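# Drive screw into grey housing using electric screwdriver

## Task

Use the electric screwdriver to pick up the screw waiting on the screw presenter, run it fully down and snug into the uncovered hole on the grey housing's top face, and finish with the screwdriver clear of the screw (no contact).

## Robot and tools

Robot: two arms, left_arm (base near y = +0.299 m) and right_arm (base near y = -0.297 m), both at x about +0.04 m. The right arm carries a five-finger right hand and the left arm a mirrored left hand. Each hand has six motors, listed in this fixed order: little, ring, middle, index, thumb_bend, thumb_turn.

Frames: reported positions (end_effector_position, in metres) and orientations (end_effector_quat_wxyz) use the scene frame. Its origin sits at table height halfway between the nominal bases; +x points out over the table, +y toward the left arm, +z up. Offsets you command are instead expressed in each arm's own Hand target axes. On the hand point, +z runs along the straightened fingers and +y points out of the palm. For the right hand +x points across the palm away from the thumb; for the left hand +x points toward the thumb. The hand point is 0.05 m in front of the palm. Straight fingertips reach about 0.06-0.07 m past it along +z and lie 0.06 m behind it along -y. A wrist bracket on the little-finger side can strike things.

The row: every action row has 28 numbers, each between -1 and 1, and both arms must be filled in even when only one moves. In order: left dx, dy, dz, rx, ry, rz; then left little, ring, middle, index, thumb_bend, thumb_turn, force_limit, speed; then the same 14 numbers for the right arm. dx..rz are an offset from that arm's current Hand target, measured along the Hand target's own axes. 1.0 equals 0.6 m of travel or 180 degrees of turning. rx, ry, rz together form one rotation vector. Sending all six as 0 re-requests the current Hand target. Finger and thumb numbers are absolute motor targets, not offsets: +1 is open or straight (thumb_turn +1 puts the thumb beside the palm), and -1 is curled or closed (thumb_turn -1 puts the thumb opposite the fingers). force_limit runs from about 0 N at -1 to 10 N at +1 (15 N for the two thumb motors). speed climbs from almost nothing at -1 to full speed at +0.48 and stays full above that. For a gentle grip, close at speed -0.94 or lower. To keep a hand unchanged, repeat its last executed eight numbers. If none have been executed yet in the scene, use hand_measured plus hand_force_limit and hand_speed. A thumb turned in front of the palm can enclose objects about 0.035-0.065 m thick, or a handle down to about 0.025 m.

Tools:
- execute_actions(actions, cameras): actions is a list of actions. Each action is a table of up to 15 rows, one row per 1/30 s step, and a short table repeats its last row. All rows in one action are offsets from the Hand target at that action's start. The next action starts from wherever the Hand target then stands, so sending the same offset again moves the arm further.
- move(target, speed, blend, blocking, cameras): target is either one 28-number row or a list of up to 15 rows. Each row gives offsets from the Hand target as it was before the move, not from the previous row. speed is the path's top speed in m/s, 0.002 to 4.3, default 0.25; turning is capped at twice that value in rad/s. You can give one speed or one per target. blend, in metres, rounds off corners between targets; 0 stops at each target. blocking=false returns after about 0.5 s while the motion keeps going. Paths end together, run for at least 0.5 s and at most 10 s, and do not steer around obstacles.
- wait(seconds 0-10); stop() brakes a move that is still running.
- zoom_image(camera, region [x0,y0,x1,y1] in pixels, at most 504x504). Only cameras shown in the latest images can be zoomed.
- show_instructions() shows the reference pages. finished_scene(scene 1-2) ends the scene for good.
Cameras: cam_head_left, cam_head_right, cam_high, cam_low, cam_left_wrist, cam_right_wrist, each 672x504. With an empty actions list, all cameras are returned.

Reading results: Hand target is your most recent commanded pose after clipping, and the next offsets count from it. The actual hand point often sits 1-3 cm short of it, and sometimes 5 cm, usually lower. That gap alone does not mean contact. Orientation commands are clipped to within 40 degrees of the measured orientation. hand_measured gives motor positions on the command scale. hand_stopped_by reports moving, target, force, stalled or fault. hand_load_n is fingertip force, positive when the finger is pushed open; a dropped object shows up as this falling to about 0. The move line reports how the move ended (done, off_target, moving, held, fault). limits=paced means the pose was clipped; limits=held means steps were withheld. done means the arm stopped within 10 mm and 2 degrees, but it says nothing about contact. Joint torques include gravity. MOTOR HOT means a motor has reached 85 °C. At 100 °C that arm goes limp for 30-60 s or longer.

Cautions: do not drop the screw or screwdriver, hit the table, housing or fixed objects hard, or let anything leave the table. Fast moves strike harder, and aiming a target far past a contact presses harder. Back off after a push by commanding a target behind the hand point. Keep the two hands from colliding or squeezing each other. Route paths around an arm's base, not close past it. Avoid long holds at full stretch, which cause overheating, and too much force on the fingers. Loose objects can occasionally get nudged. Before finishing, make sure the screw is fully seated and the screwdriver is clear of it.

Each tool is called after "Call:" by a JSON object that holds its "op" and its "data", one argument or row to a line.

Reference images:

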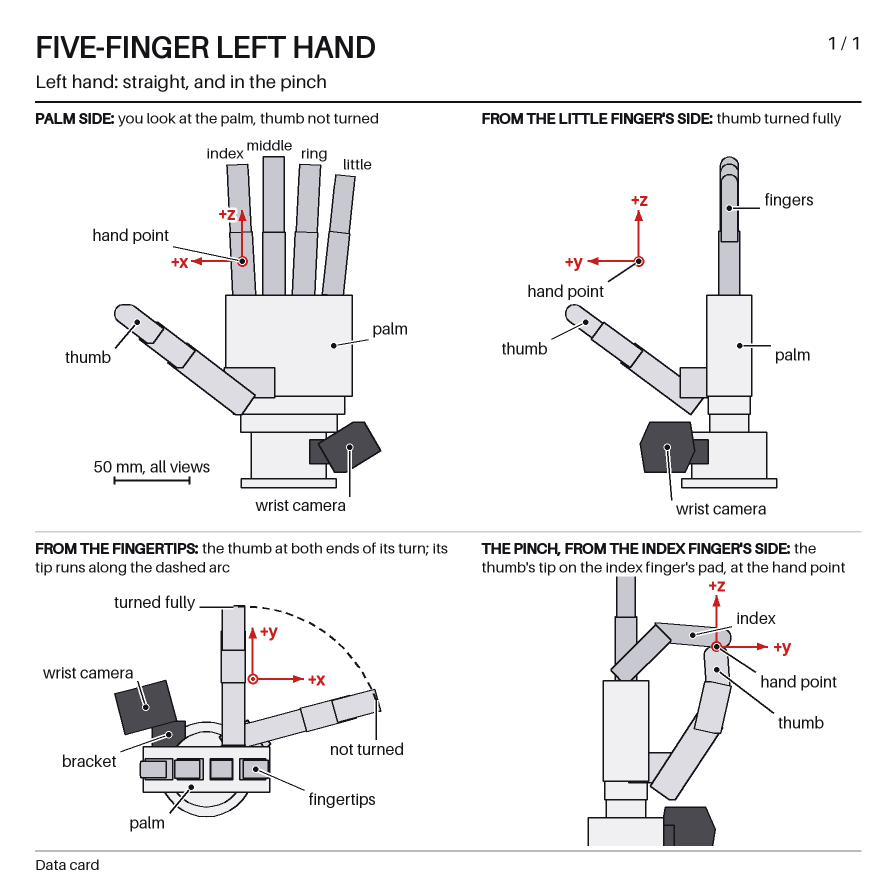

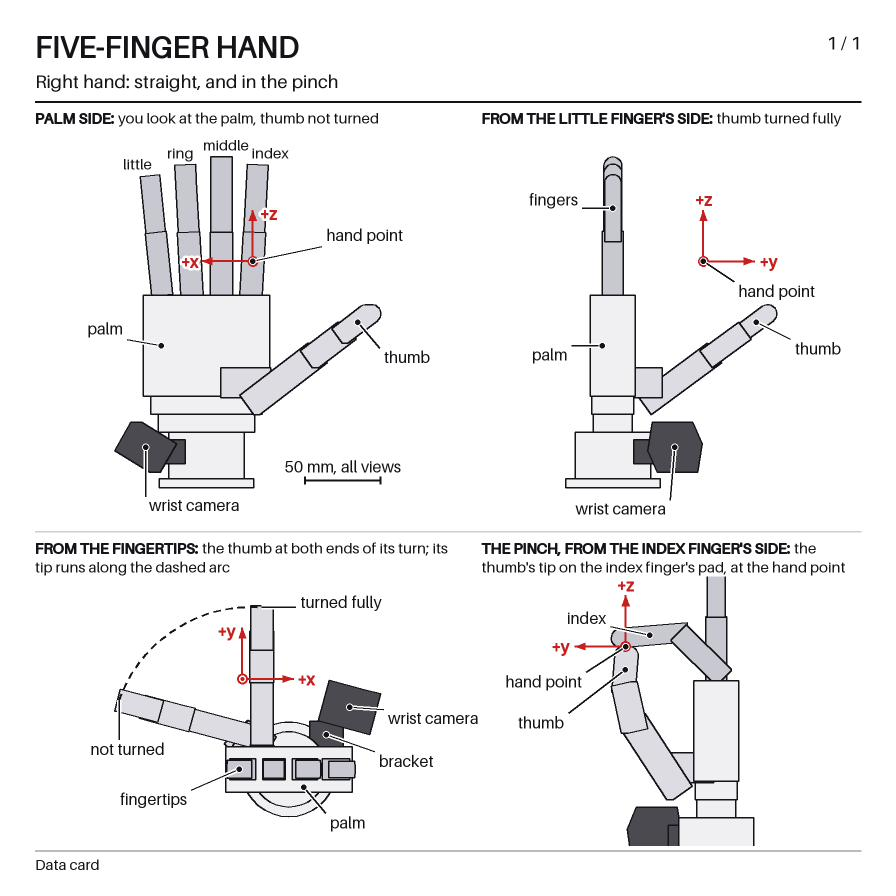

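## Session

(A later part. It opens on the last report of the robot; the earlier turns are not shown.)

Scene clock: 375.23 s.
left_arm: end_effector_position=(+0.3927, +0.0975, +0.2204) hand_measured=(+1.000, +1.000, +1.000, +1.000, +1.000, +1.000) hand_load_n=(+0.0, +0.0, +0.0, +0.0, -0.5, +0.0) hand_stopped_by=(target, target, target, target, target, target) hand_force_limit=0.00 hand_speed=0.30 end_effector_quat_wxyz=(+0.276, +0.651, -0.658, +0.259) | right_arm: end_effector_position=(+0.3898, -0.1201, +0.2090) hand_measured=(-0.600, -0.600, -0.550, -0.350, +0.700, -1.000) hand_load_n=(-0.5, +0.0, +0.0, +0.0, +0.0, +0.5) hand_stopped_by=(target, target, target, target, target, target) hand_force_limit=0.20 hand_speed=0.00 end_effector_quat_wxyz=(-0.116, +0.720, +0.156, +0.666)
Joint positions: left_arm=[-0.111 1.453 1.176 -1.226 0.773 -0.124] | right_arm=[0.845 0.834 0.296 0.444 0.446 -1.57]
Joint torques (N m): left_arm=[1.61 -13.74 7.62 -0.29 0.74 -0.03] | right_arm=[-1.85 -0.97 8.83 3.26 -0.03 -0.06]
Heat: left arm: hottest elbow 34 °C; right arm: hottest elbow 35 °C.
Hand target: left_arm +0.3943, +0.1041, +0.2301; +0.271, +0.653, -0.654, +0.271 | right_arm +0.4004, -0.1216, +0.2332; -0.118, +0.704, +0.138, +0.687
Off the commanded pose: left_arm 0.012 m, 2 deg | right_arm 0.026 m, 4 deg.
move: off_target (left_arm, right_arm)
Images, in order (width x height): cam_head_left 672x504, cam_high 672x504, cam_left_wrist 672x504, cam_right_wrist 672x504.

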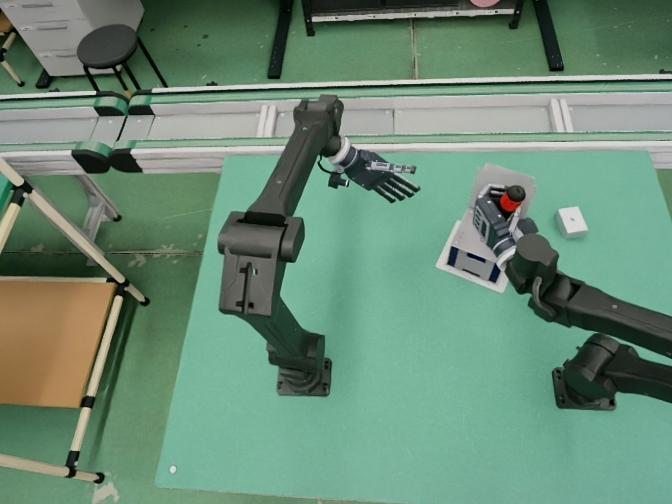

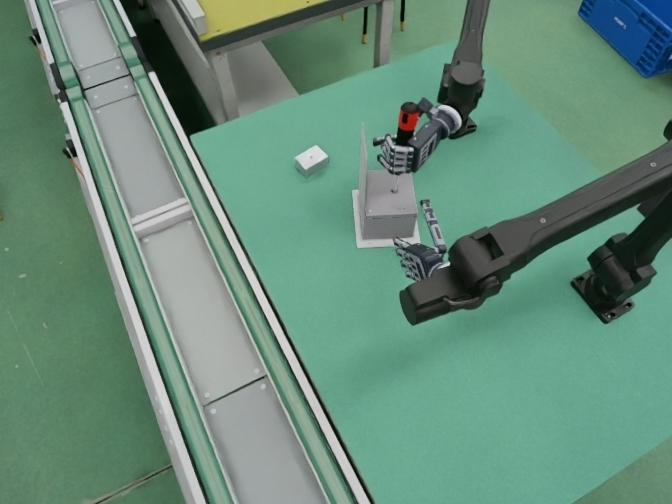

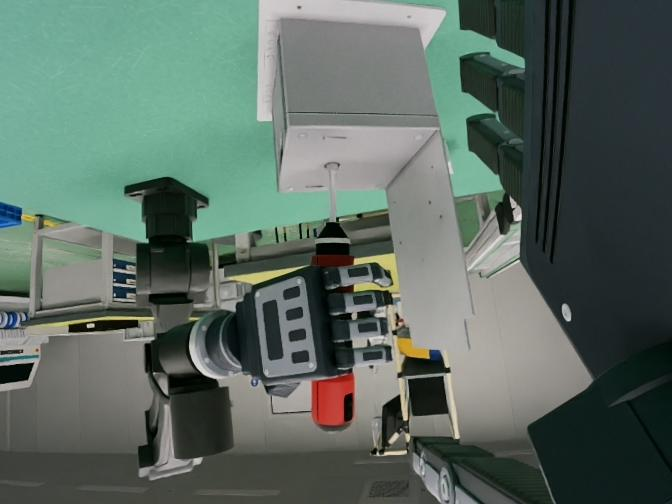

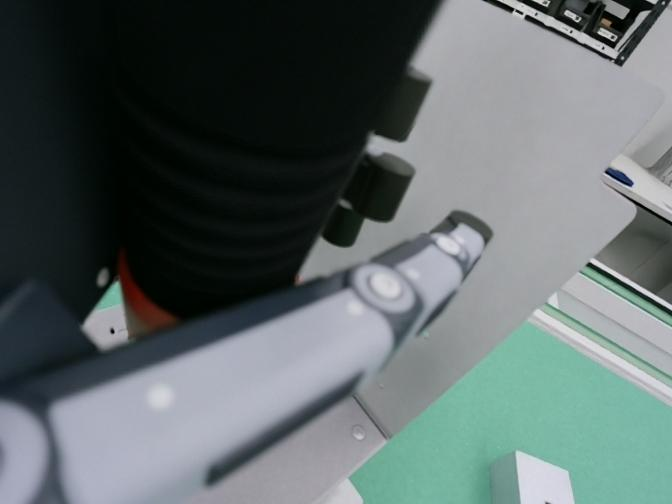

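Call:
{"op": "move", "data": {
  "target": [
    [0,0,0,0,0,0,1,1,1,1,1,1,0,0.3,0,0,0,0,0,0,-0.6,-0.6,-0.55,-0.35,0.4,-1,0.2,0],
    [0,0,0,0,0,0,1,1,1,1,1,1,0,0.3,0.007,0.005,0.0267,0,0,0,-0.6,-0.6,-0.55,-0.35,0.4,-1,0.2,0]
  ],
  "speed": 0.05,
  "cameras": ["cam_high","cam_left_wrist","cam_head_left"]
}}

Call:
{"op": "zoom_image", "data": {
  "camera": "cam_left_wrist",
  "region": [270, 150, 430, 460]
}}

Call:
{"op": "zoom_image", "data": {
  "camera": "cam_high",
  "region": [360, 85, 440, 195]
}}

Scene clock: 380.50 s.
left_arm: end_effector_position=(+0.3927, +0.0975, +0.2204) hand_measured=(+1.000, +1.000, +1.000, +1.000, +1.000, +1.000) hand_load_n=(+0.0, +0.0, +0.0, +0.0, +0.0, +0.0) hand_stopped_by=(target, target, target, target, target, target) hand_force_limit=0.00 hand_speed=0.30 end_effector_quat_wxyz=(+0.276, +0.651, -0.658, +0.259) | right_arm: end_effector_position=(+0.3990, -0.1229, +0.1972) hand_measured=(-0.600, -0.600, -0.550, -0.350, +0.430, -1.000) hand_load_n=(+0.0, +0.0, +1.0, +0.0, +13.0, +2.0) hand_stopped_by=(target, target, target, target, force, target) hand_force_limit=0.20 hand_speed=0.00 end_effector_quat_wxyz=(-0.111, +0.728, +0.159, +0.657)
Joint positions: left_arm=[-0.111 1.453 1.176 -1.226 0.773 -0.124] | right_arm=[0.807 0.878 0.297 0.459 0.409 -1.57]
Joint torques (N m): left_arm=[1.49 -13.51 7.62 -0.29 0.74 -0.03] | right_arm=[-1.73 -1.38 10.66 3.28 -0.04 -0.07]
Heat: left arm: hottest elbow 34 °C; right arm: hottest elbow 35 °C.
Hand target: left_arm +0.3943, +0.1041, +0.2301; +0.271, +0.653, -0.654, +0.271 | right_arm +0.4165, -0.1185, +0.2370; -0.118, +0.704, +0.138, +0.687
Off the commanded pose: left_arm 0.012 m, 2 deg | right_arm 0.044 m, 5 deg.
move: off_target (left_arm, right_arm)
Images, in order (width x height): cam_head_left 672x504, cam_high 672x504, cam_left_wrist 672x504.

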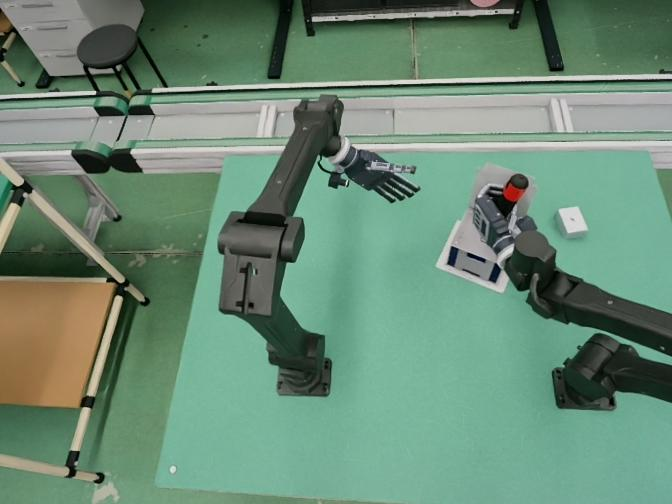

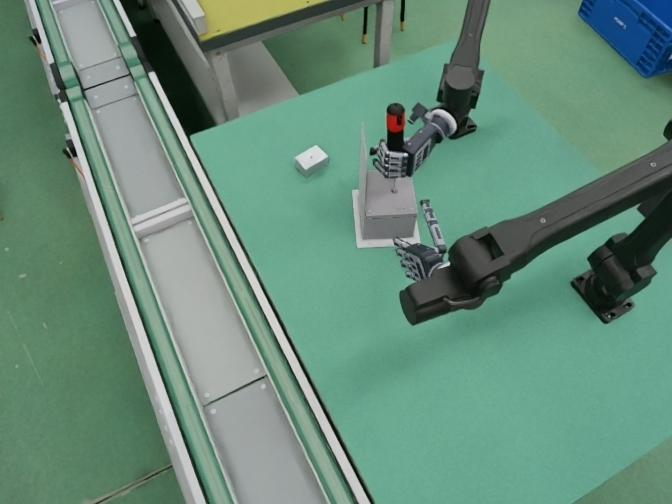

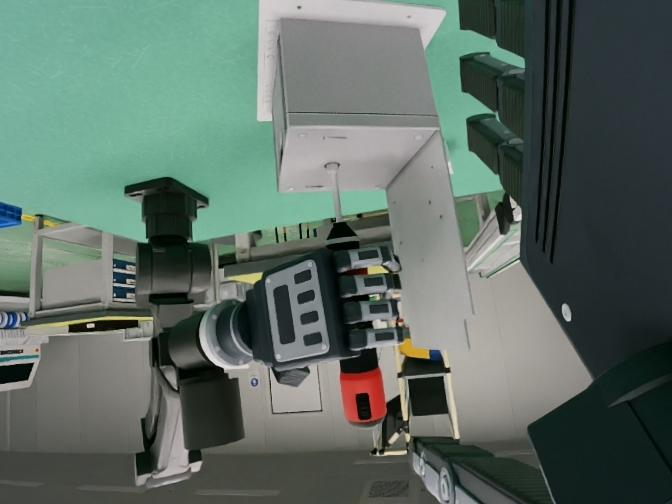

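Scaled by 1.626.

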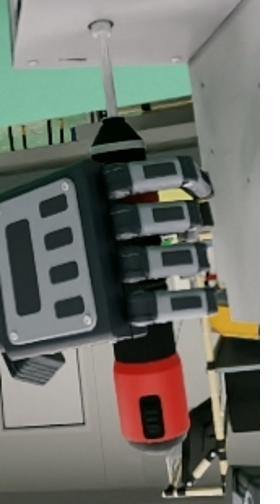

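Scaled by 4.582.

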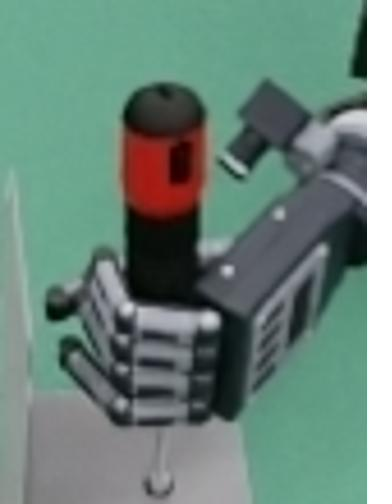

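Call:
{"op": "move", "data": {
  "target": [0,0,0,0,0,0,1,1,1,1,1,1,0,0.3,0.0177,-0.0293,0.0057,0,0,0,-0.6,-0.6,-0.55,-0.35,0.4,-1,0.2,0],
  "speed": 0.05,
  "cameras": ["cam_high","cam_left_wrist","cam_head_left"]
}}

Call:
{"op": "zoom_image", "data": {
  "camera": "cam_left_wrist",
  "region": [270, 150, 430, 460]
}}

Call:
{"op": "zoom_image", "data": {
  "camera": "cam_high",
  "region": [360, 85, 440, 195]
}}

Scene clock: 383.80 s.
left_arm: end_effector_position=(+0.3927, +0.0975, +0.2204) hand_measured=(+1.000, +1.000, +1.000, +1.000, +1.000, +1.000) hand_load_n=(+0.0, +0.0, +0.0, +0.0, +0.0, +0.0) hand_stopped_by=(target, target, target, target, target, target) hand_force_limit=0.00 hand_speed=0.30 end_effector_quat_wxyz=(+0.276, +0.651, -0.658, +0.259) | right_arm: end_effector_position=(+0.4058, -0.1188, +0.2117) hand_measured=(-0.600, -0.600, -0.550, -0.350, +0.430, -1.000) hand_load_n=(+0.0, +0.0, +1.5, +0.0, +13.0, +2.0) hand_stopped_by=(target, target, target, target, force, target) hand_force_limit=0.20 hand_speed=0.00 end_effector_quat_wxyz=(-0.101, +0.725, +0.144, +0.666)
Joint positions: left_arm=[-0.111 1.453 1.176 -1.226 0.773 -0.124] | right_arm=[0.822 0.903 0.339 0.459 0.462 -1.57]
Joint torques (N m): left_arm=[1.38 -13.45 7.58 -0.38 0.74 -0.01] | right_arm=[1.26 -1.9 10.7 2.59 0.14 -0.04]
Heat: left arm: hottest elbow 34 °C; right arm: hottest elbow 36 °C.
Hand target: left_arm +0.3943, +0.1041, +0.2301; +0.271, +0.653, -0.654, +0.271 | right_arm +0.4136, -0.1005, +0.2471; -0.118, +0.704, +0.138, +0.687
Off the commanded pose: left_arm 0.012 m, 2 deg | right_arm 0.041 m, 4 deg.
move: off_target (left_arm, right_arm)
Images, in order (width x height): cam_head_left 672x504, cam_high 672x504, cam_left_wrist 672x504.

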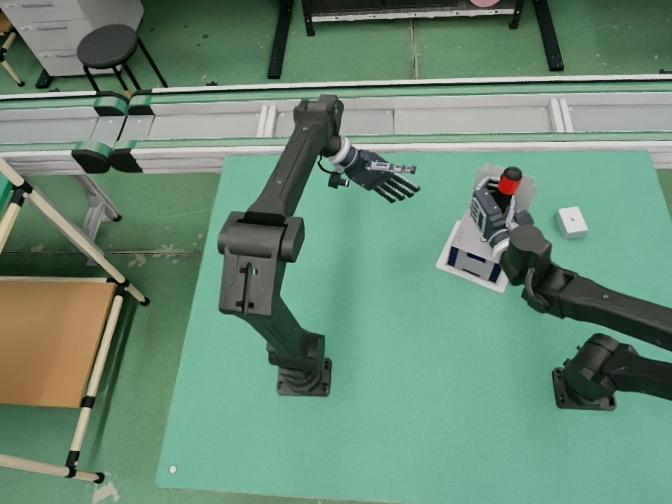

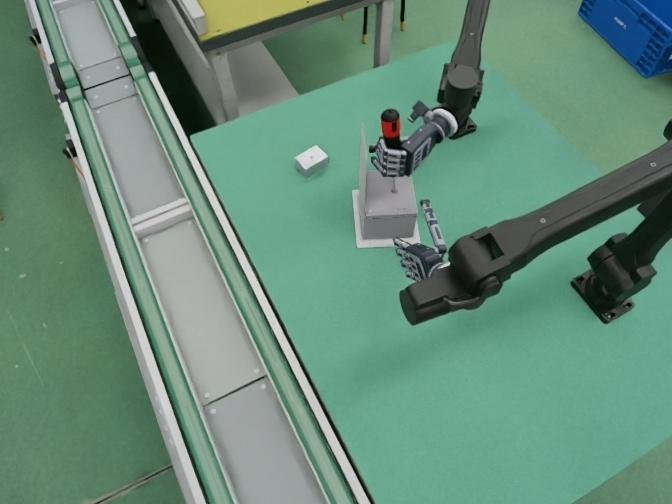

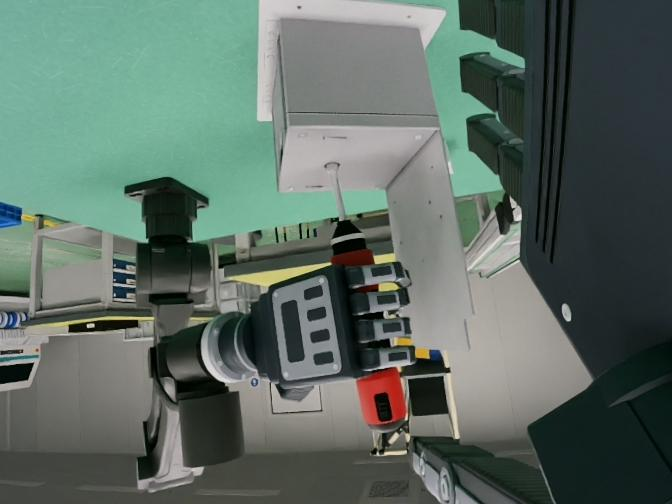

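Scaled by 1.626.

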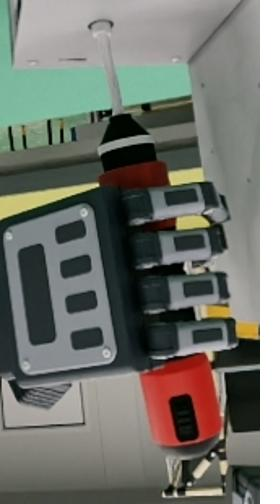

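Scaled by 4.582.

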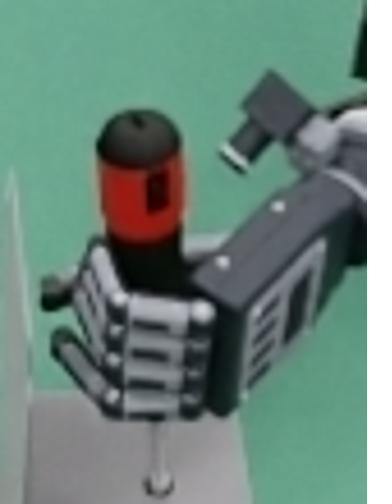

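Call:
{"op": "move", "data": {
  "target": [0,0,0,0,0,0,1,1,1,1,1,1,0,0.3,0,-0.0365,-0.0005,0,0,0,-0.6,-0.6,-0.55,-0.35,0.4,-1,0.2,0],
  "speed": 0.05,
  "cameras": ["cam_high","cam_left_wrist","cam_head_left"]
}}

Call:
{"op": "zoom_image", "data": {
  "camera": "cam_left_wrist",
  "region": [270, 150, 430, 460]
}}

Call:
{"op": "zoom_image", "data": {
  "camera": "cam_high",
  "region": [360, 85, 440, 195]
}}

Scene clock: 386.53 s.
left_arm: end_effector_position=(+0.3927, +0.0975, +0.2204) hand_measured=(+1.000, +1.000, +1.000, +1.000, +1.000, +1.000) hand_load_n=(+0.0, +0.0, +0.0, +0.0, +0.0, +0.0) hand_stopped_by=(target, target, target, target, target, target) hand_force_limit=0.00 hand_speed=0.30 end_effector_quat_wxyz=(+0.276, +0.651, -0.658, +0.259) | right_arm: end_effector_position=(+0.3980, -0.0995, +0.2093) hand_measured=(-0.600, -0.600, -0.550, -0.350, +0.430, -1.000) hand_load_n=(+0.0, +0.0, +1.0, +0.0, +13.0, +2.0) hand_stopped_by=(target, target, target, target, force, target) hand_force_limit=0.20 hand_speed=0.00 end_effector_quat_wxyz=(-0.095, +0.728, +0.152, +0.662)
Joint positions: left_arm=[-0.111 1.453 1.176 -1.226 0.773 -0.124] | right_arm=[0.899 0.944 0.358 0.462 0.535 -1.57]
Joint torques (N m): left_arm=[1.32 -13.63 7.64 -0.34 0.74 -0.02] | right_arm=[1.26 -2.37 10.52 3.19 0.18 -0.02]
Heat: left arm: hottest elbow 34 °C; right arm: hottest elbow 36 °C.
Hand target: left_arm +0.3943, +0.1041, +0.2301; +0.271, +0.653, -0.654, +0.271 | right_arm +0.4056, -0.0802, +0.2465; -0.118, +0.704, +0.138, +0.687
Off the commanded pose: left_arm 0.012 m, 2 deg | right_arm 0.043 m, 5 deg.
move: off_target (left_arm, right_arm)
Images, in order (width x height): cam_head_left 672x504, cam_high 672x504, cam_left_wrist 672x504.

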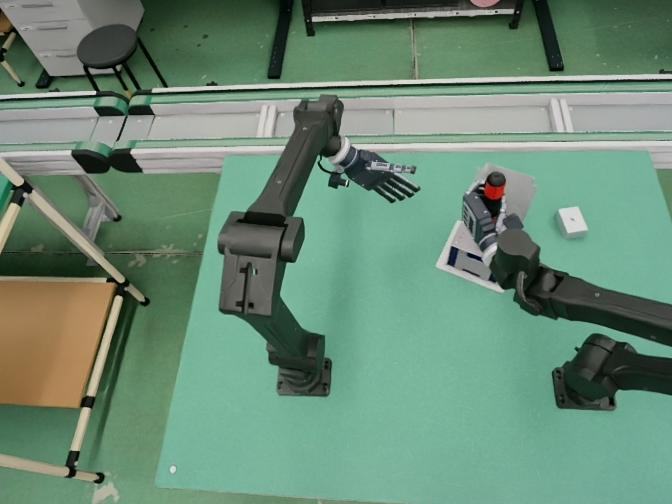

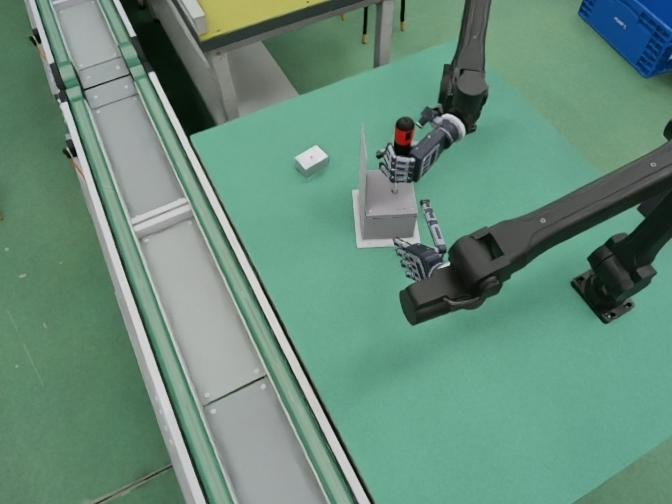

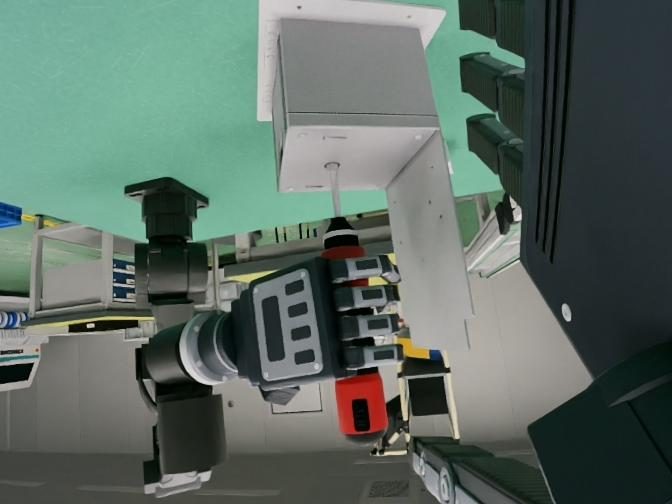

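Scaled by 1.626.

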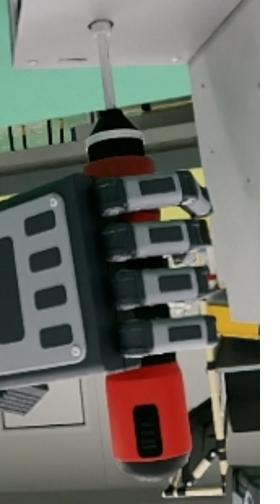

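Scaled by 4.582.

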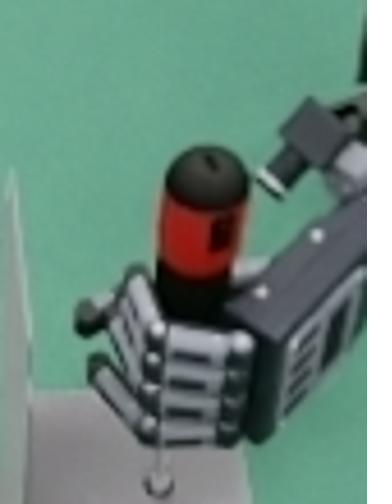

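Call:
{"op": "move", "data": {
  "target": [0,0,0,0,0,0,1,1,1,1,1,1,0,0.3,0,0,0,0,0,0,-0.97,-0.97,-0.97,-0.97,0.0,-1,0.35,-0.8],
  "speed": 0.05,
  "cameras": ["cam_high","cam_left_wrist","cam_head_left"]
}}

Call:
{"op": "zoom_image", "data": {
  "camera": "cam_left_wrist",
  "region": [270, 150, 430, 460]
}}

Call:
{"op": "zoom_image", "data": {
  "camera": "cam_high",
  "region": [360, 85, 440, 195]
}}

Scene clock: 389.50 s.
left_arm: end_effector_position=(+0.3927, +0.0975, +0.2204) hand_measured=(+1.000, +1.000, +1.000, +1.000, +1.000, +1.000) hand_load_n=(+0.0, +0.0, +0.0, +0.0, -0.5, +0.0) hand_stopped_by=(target, target, target, target, target, target) hand_force_limit=0.00 hand_speed=0.30 end_effector_quat_wxyz=(+0.276, +0.651, -0.658, +0.259) | right_arm: end_effector_position=(+0.3985, -0.1036, +0.2105) hand_measured=(-0.970, -0.928, -0.564, -0.826, +0.430, -1.000) hand_load_n=(+0.0, +5.5, +9.0, +8.5, +13.5, +2.0) hand_stopped_by=(target, force, force, force, force, target) hand_force_limit=0.35 hand_speed=-0.80 end_effector_quat_wxyz=(-0.081, +0.728, +0.154, +0.664)
Joint positions: left_arm=[-0.111 1.453 1.176 -1.226 0.773 -0.124] | right_arm=[0.899 0.946 0.358 0.462 0.554 -1.592]
Joint torques (N m): left_arm=[1.26 -13.45 7.61 -0.36 0.74 -0.02] | right_arm=[1.14 -2.55 10.48 3.18 -0.15 0.08]
Heat: left arm: hottest elbow 34 °C; right arm: hottest elbow 36 °C.
Hand target: left_arm +0.3943, +0.1041, +0.2301; +0.271, +0.653, -0.654, +0.271 | right_arm +0.4056, -0.0802, +0.2465; -0.118, +0.704, +0.138, +0.687
Off the commanded pose: left_arm 0.012 m, 2 deg | right_arm 0.044 m, 6 deg.
move: off_target (left_arm, right_arm)
Images, in order (width x height): cam_head_left 672x504, cam_high 672x504, cam_left_wrist 672x504.

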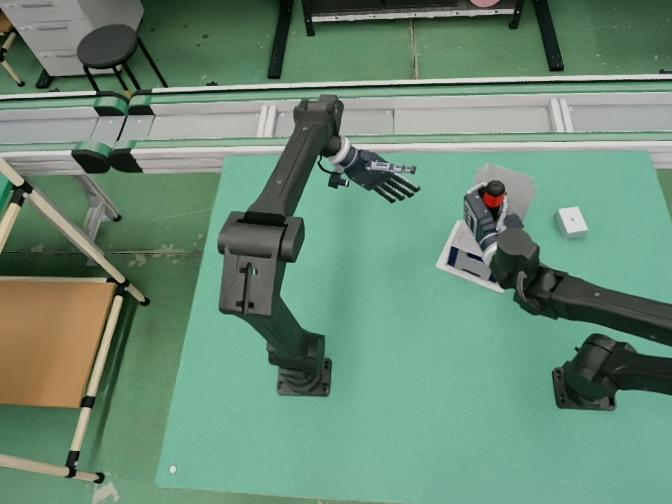

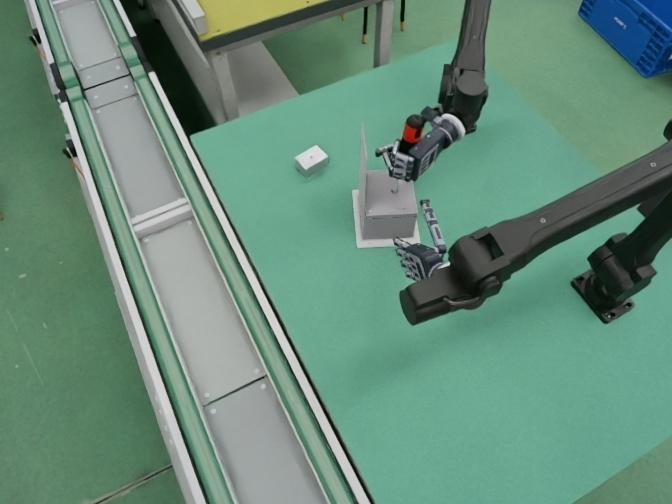

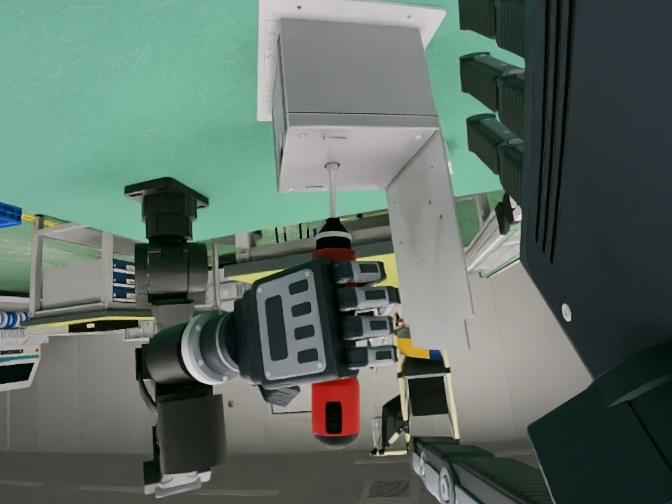

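Scaled by 1.626.

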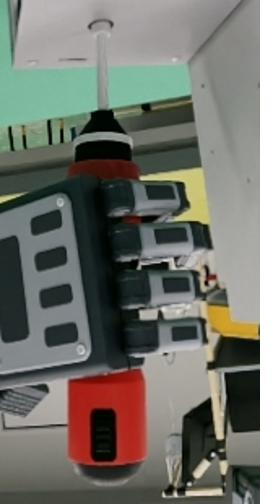

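Scaled by 4.582.

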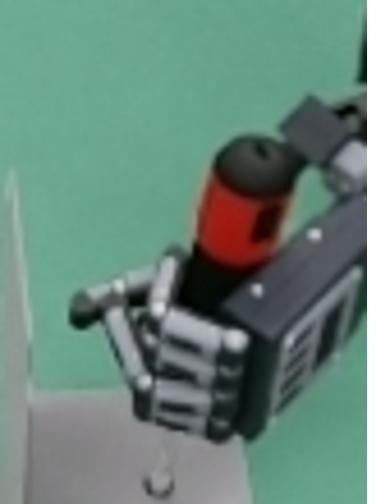

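Call:
{"op": "move", "data": {
  "target": [0,0,0,0,0,0,1,1,1,1,1,1,0,0.3,-0.006,0.04,0.0027,0.001,-0.0059,0.0506,-0.97,-0.97,-0.97,-0.97,0.0,-1,0.35,-0.8],
  "speed": 0.05,
  "cameras": ["cam_high","cam_left_wrist","cam_head_left"]
}}

Call:
{"op": "zoom_image", "data": {
  "camera": "cam_left_wrist",
  "region": [270, 150, 430, 460]
}}

Call:
{"op": "zoom_image", "data": {
  "camera": "cam_high",
  "region": [360, 85, 440, 195]
}}

Call:
{"op": "zoom_image", "data": {
  "camera": "cam_head_left",
  "region": [450, 150, 550, 250]
}}

Scene clock: 393.83 s.
left_arm: end_effector_position=(+0.3927, +0.0975, +0.2204) hand_measured=(+1.000, +1.000, +1.000, +1.000, +1.000, +1.000) hand_load_n=(+0.0, +0.0, +0.0, +0.0, +0.0, +0.0) hand_stopped_by=(target, target, target, target, target, target) hand_force_limit=0.00 hand_speed=0.30 end_effector_quat_wxyz=(+0.276, +0.651, -0.658, +0.259) | right_arm: end_effector_position=(+0.4069, -0.1152, +0.2079) hand_measured=(-0.970, -0.928, -0.564, -0.826, +0.430, -1.000) hand_load_n=(+0.0, +6.0, +8.5, +5.5, +14.0, +1.0) hand_stopped_by=(target, force, force, force, force, target) hand_force_limit=0.35 hand_speed=-0.80 end_effector_quat_wxyz=(-0.134, +0.738, +0.111, +0.652)
Joint positions: left_arm=[-0.111 1.453 1.176 -1.226 0.773 -0.124] | right_arm=[0.812 0.895 0.358 0.41 0.445 -1.463]
Joint torques (N m): left_arm=[1.2 -13.45 7.65 -0.34 0.76 -0.03] | right_arm=[-1.03 -3.9 10.56 2 -0.37 0.35]
Heat: left arm: hottest elbow 34 °C; right arm: hottest elbow 37 °C.
Hand target: left_arm +0.3943, +0.1041, +0.2301; +0.271, +0.653, -0.654, +0.271 | right_arm +0.4156, -0.1022, +0.2435; -0.172, +0.719, +0.084, +0.669
Off the commanded pose: left_arm 0.012 m, 2 deg | right_arm 0.039 m, 6 deg.
move: off_target (left_arm, right_arm)
Images, in order (width x height): cam_head_left 672x504, cam_high 672x504, cam_left_wrist 672x504.

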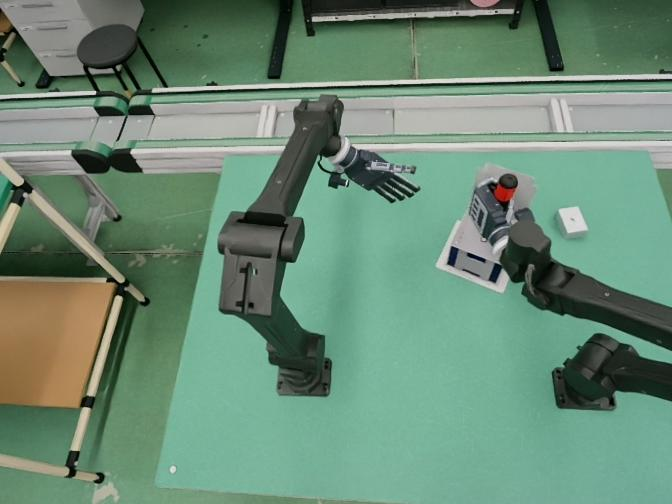

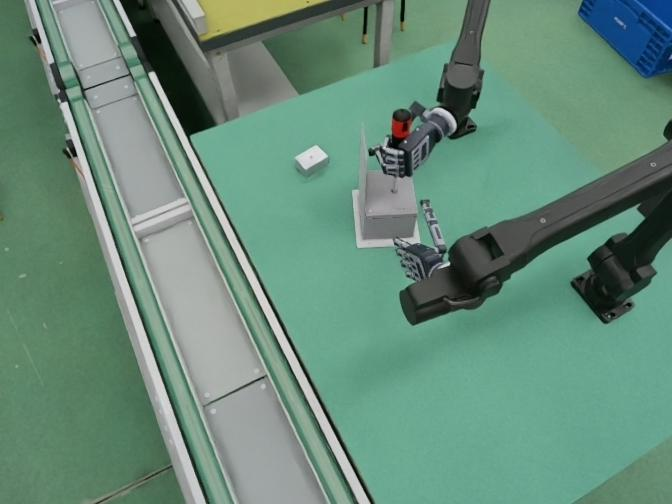

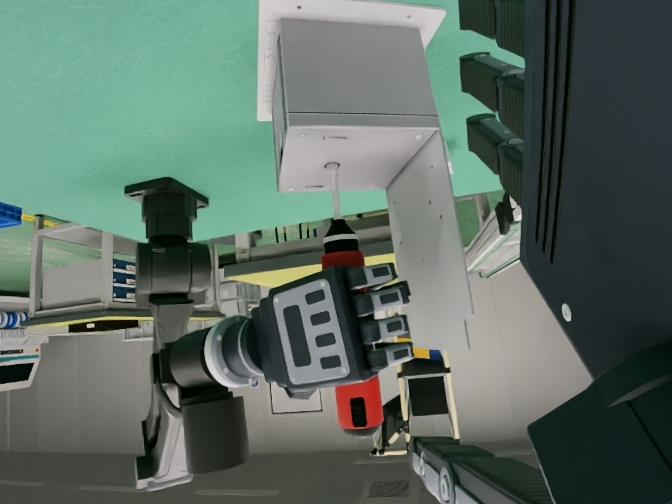

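Scaled by 1.626.

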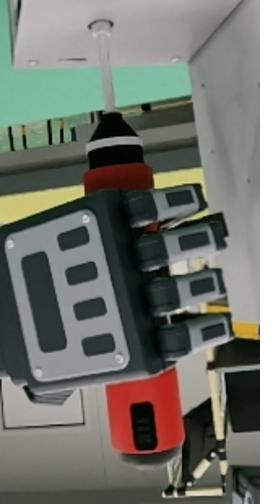

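Scaled by 4.582.

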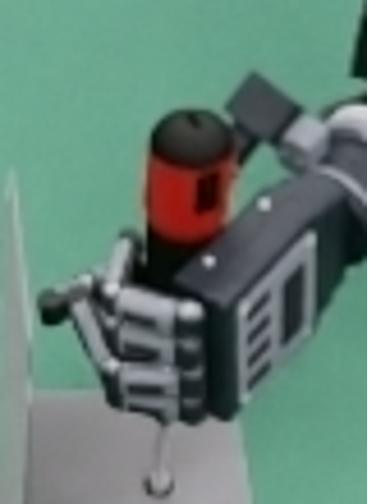

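Scaled by 5.040.

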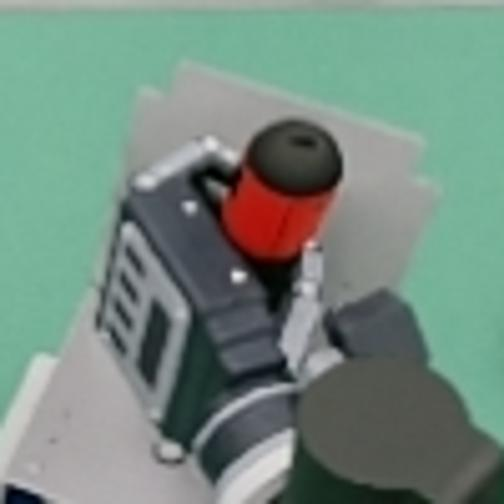

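Call:
{"op": "move", "data": {
  "target": [0,0,0,0,0,0,1,1,1,1,1,1,0,0.3,-0.0328,0.0098,-0.0075,-0.0021,-0.0115,-0.0126,-0.97,-0.97,-0.97,-0.97,0.0,-1,0.35,-0.8],
  "speed": 0.05,
  "cameras": ["cam_high","cam_left_wrist","cam_head_left"]
}}

Call:
{"op": "zoom_image", "data": {
  "camera": "cam_left_wrist",
  "region": [270, 150, 430, 460]
}}

Call:
{"op": "zoom_image", "data": {
  "camera": "cam_high",
  "region": [360, 85, 440, 195]
}}

Call:
{"op": "zoom_image", "data": {
  "camera": "cam_head_left",
  "region": [450, 150, 550, 250]
}}

Call:
{"op": "zoom_image", "data": {
  "camera": "cam_left_wrist",
  "region": [316, 150, 352, 186]
}}

Scene clock: 398.63 s.
left_arm: end_effector_position=(+0.3927, +0.0975, +0.2204) hand_measured=(+1.000, +1.000, +1.000, +1.000, +1.000, +1.000) hand_load_n=(+0.0, +0.0, +0.0, +0.0, +0.0, +0.0) hand_stopped_by=(target, target, target, target, target, target) hand_force_limit=0.00 hand_speed=0.30 end_effector_quat_wxyz=(+0.276, +0.651, -0.658, +0.259) | right_arm: end_effector_position=(+0.4069, -0.1152, +0.2079) hand_measured=(-0.970, -0.928, -0.564, -0.826, +0.430, -1.000) hand_load_n=(+0.0, +6.0, +8.5, +5.5, +13.5, +1.0) hand_stopped_by=(target, force, force, force, force, target) hand_force_limit=0.35 hand_speed=-0.80 end_effector_quat_wxyz=(-0.134, +0.738, +0.111, +0.652)
Joint positions: left_arm=[-0.111 1.453 1.176 -1.226 0.773 -0.124] | right_arm=[0.812 0.895 0.358 0.41 0.445 -1.463]
Joint torques (N m): left_arm=[1.2 -13.39 7.64 -0.24 0.75 -0.01] | right_arm=[-0.91 -2.37 8.65 2.13 -0.27 0.17]
Heat: left arm: hottest elbow 34 °C; right arm: hottest elbow 37 °C.
Hand target: left_arm +0.3943, +0.1041, +0.2301; +0.271, +0.653, -0.654, +0.271 | right_arm +0.4116, -0.1071, +0.2234; -0.155, +0.729, +0.099, +0.659
Off the commanded pose: left_arm 0.012 m, 2 deg | right_arm 0.018 m, 3 deg.
move: off_target (left_arm, right_arm)
Images, in order (width x height): cam_head_left 672x504, cam_high 672x504, cam_left_wrist 672x504.

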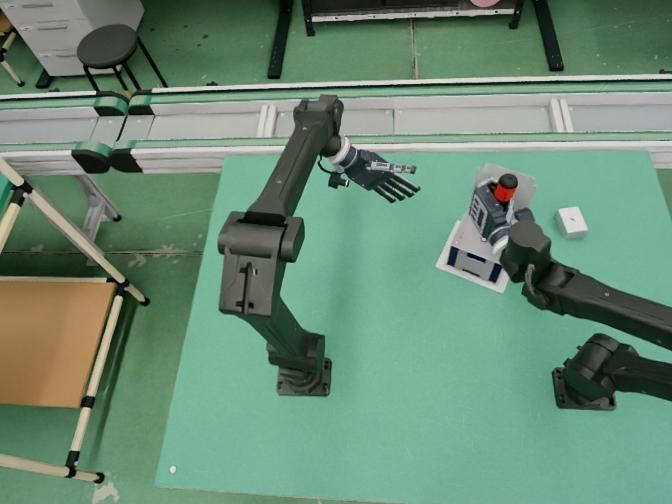

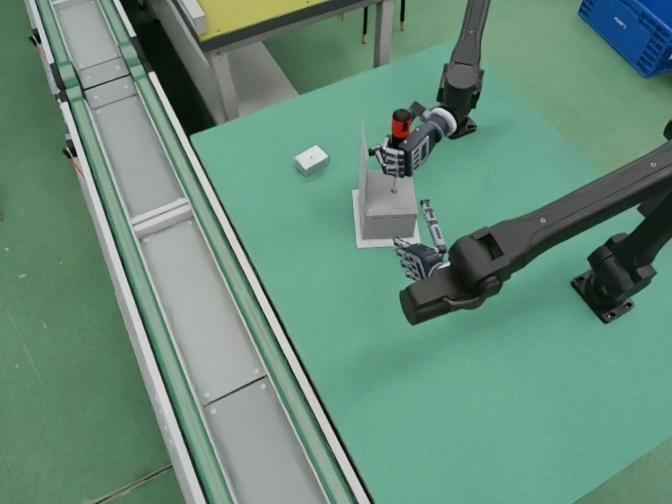

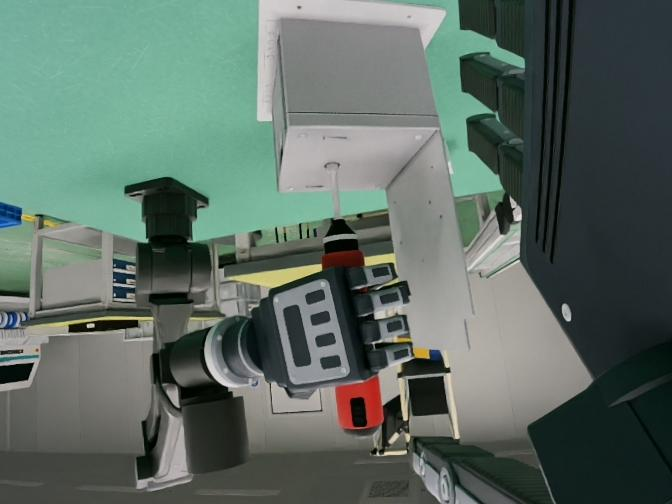

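Scaled by 1.626.

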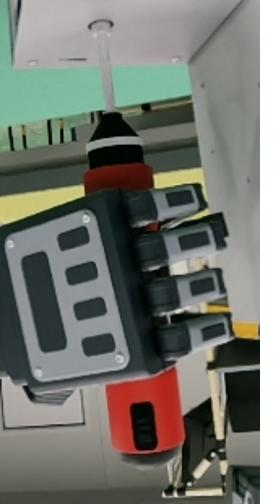

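Scaled by 4.582.

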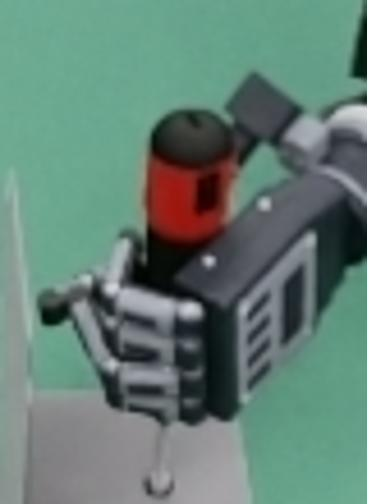

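Scaled by 5.040.

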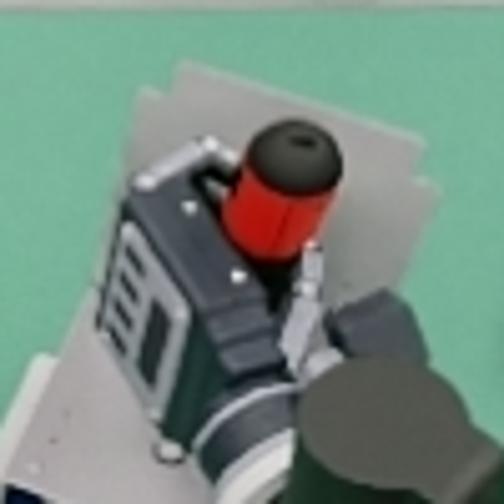

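Scaled by 14.000.

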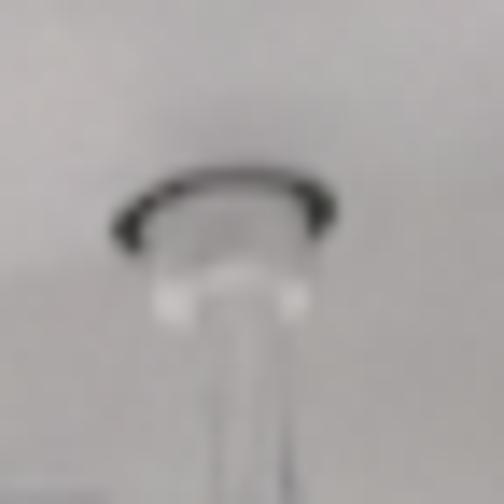

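Call:
{"op": "move", "data": {
  "target": [0,0,0,0,0,0,1,1,1,1,1,1,0,0.3,-0.0198,0.0019,0.0016,0,0,0,-0.97,-0.97,-0.97,-0.97,0.0,-1,0.35,-0.8],
  "speed": 0.04,
  "cameras": ["cam_high","cam_left_wrist","cam_head_left"]
}}

Call:
{"op": "zoom_image", "data": {
  "camera": "cam_left_wrist",
  "region": [270, 150, 430, 460]
}}

Call:
{"op": "zoom_image", "data": {
  "camera": "cam_high",
  "region": [360, 85, 440, 195]
}}

Scene clock: 404.07 s.
left_arm: end_effector_position=(+0.3927, +0.0975, +0.2204) hand_measured=(+1.000, +1.000, +1.000, +1.000, +1.000, +1.000) hand_load_n=(+0.0, +0.0, +0.0, +0.0, +0.0, +0.0) hand_stopped_by=(target, target, target, target, target, target) hand_force_limit=0.00 hand_speed=0.30 end_effector_quat_wxyz=(+0.276, +0.651, -0.658, +0.259) | right_arm: end_effector_position=(+0.4094, -0.1127, +0.2044) hand_measured=(-0.970, -0.928, -0.564, -0.826, +0.432, -1.000) hand_load_n=(+0.0, +4.5, +9.0, +1.5, +14.0, +3.0) hand_stopped_by=(target, force, force, force, force, target) hand_force_limit=0.35 hand_speed=-0.80 end_effector_quat_wxyz=(-0.131, +0.738, +0.117, +0.651)
Joint positions: left_arm=[-0.111 1.453 1.176 -1.226 0.773 -0.124] | right_arm=[0.81 0.918 0.358 0.43 0.439 -1.474]
Joint torques (N m): left_arm=[1.49 -13.51 7.6 -0.39 0.74 -0.04] | right_arm=[-0.79 -1.96 7.06 3.26 -0.07 0.27]
Heat: left arm: hottest elbow 34 °C; right arm: hottest elbow 37 °C.
Hand target: left_arm +0.3943, +0.1041, +0.2301; +0.271, +0.653, -0.654, +0.271 | right_arm +0.4116, -0.1071, +0.2114; -0.155, +0.729, +0.099, +0.659
Off the commanded pose: left_arm 0.012 m, 2 deg | right_arm 0.009 m, 4 deg.
move: off_target (left_arm, right_arm)
Images, in order (width x height): cam_head_left 672x504, cam_high 672x504, cam_left_wrist 672x504.

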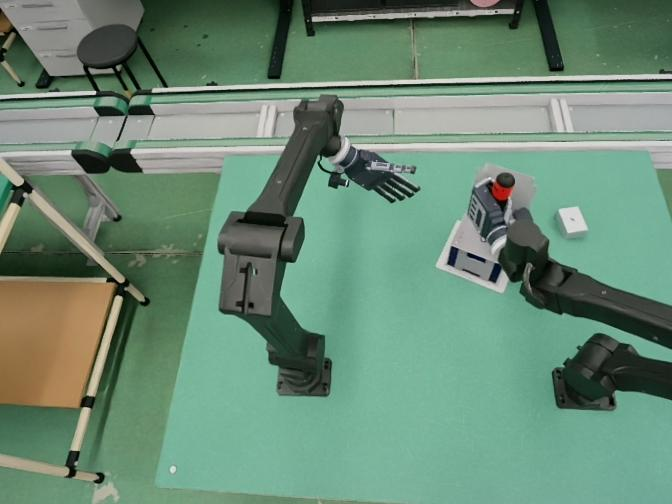

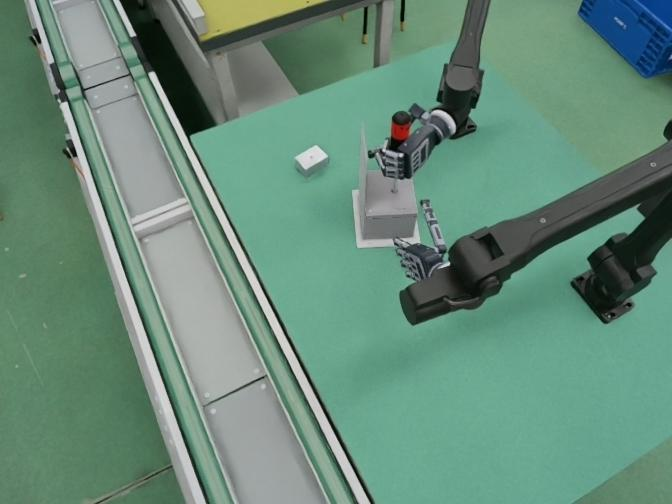

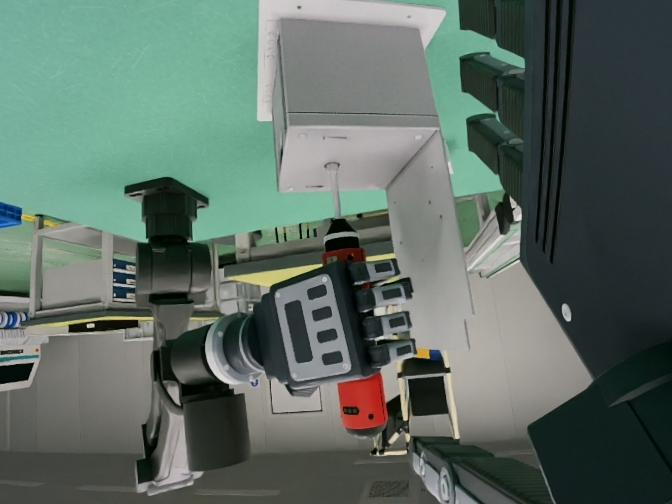

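Scaled by 1.626.

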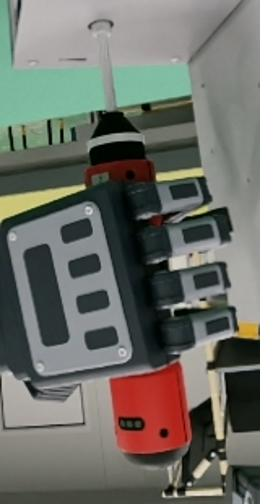

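Scaled by 4.582.

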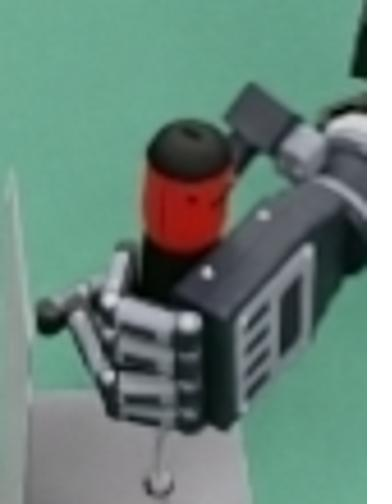

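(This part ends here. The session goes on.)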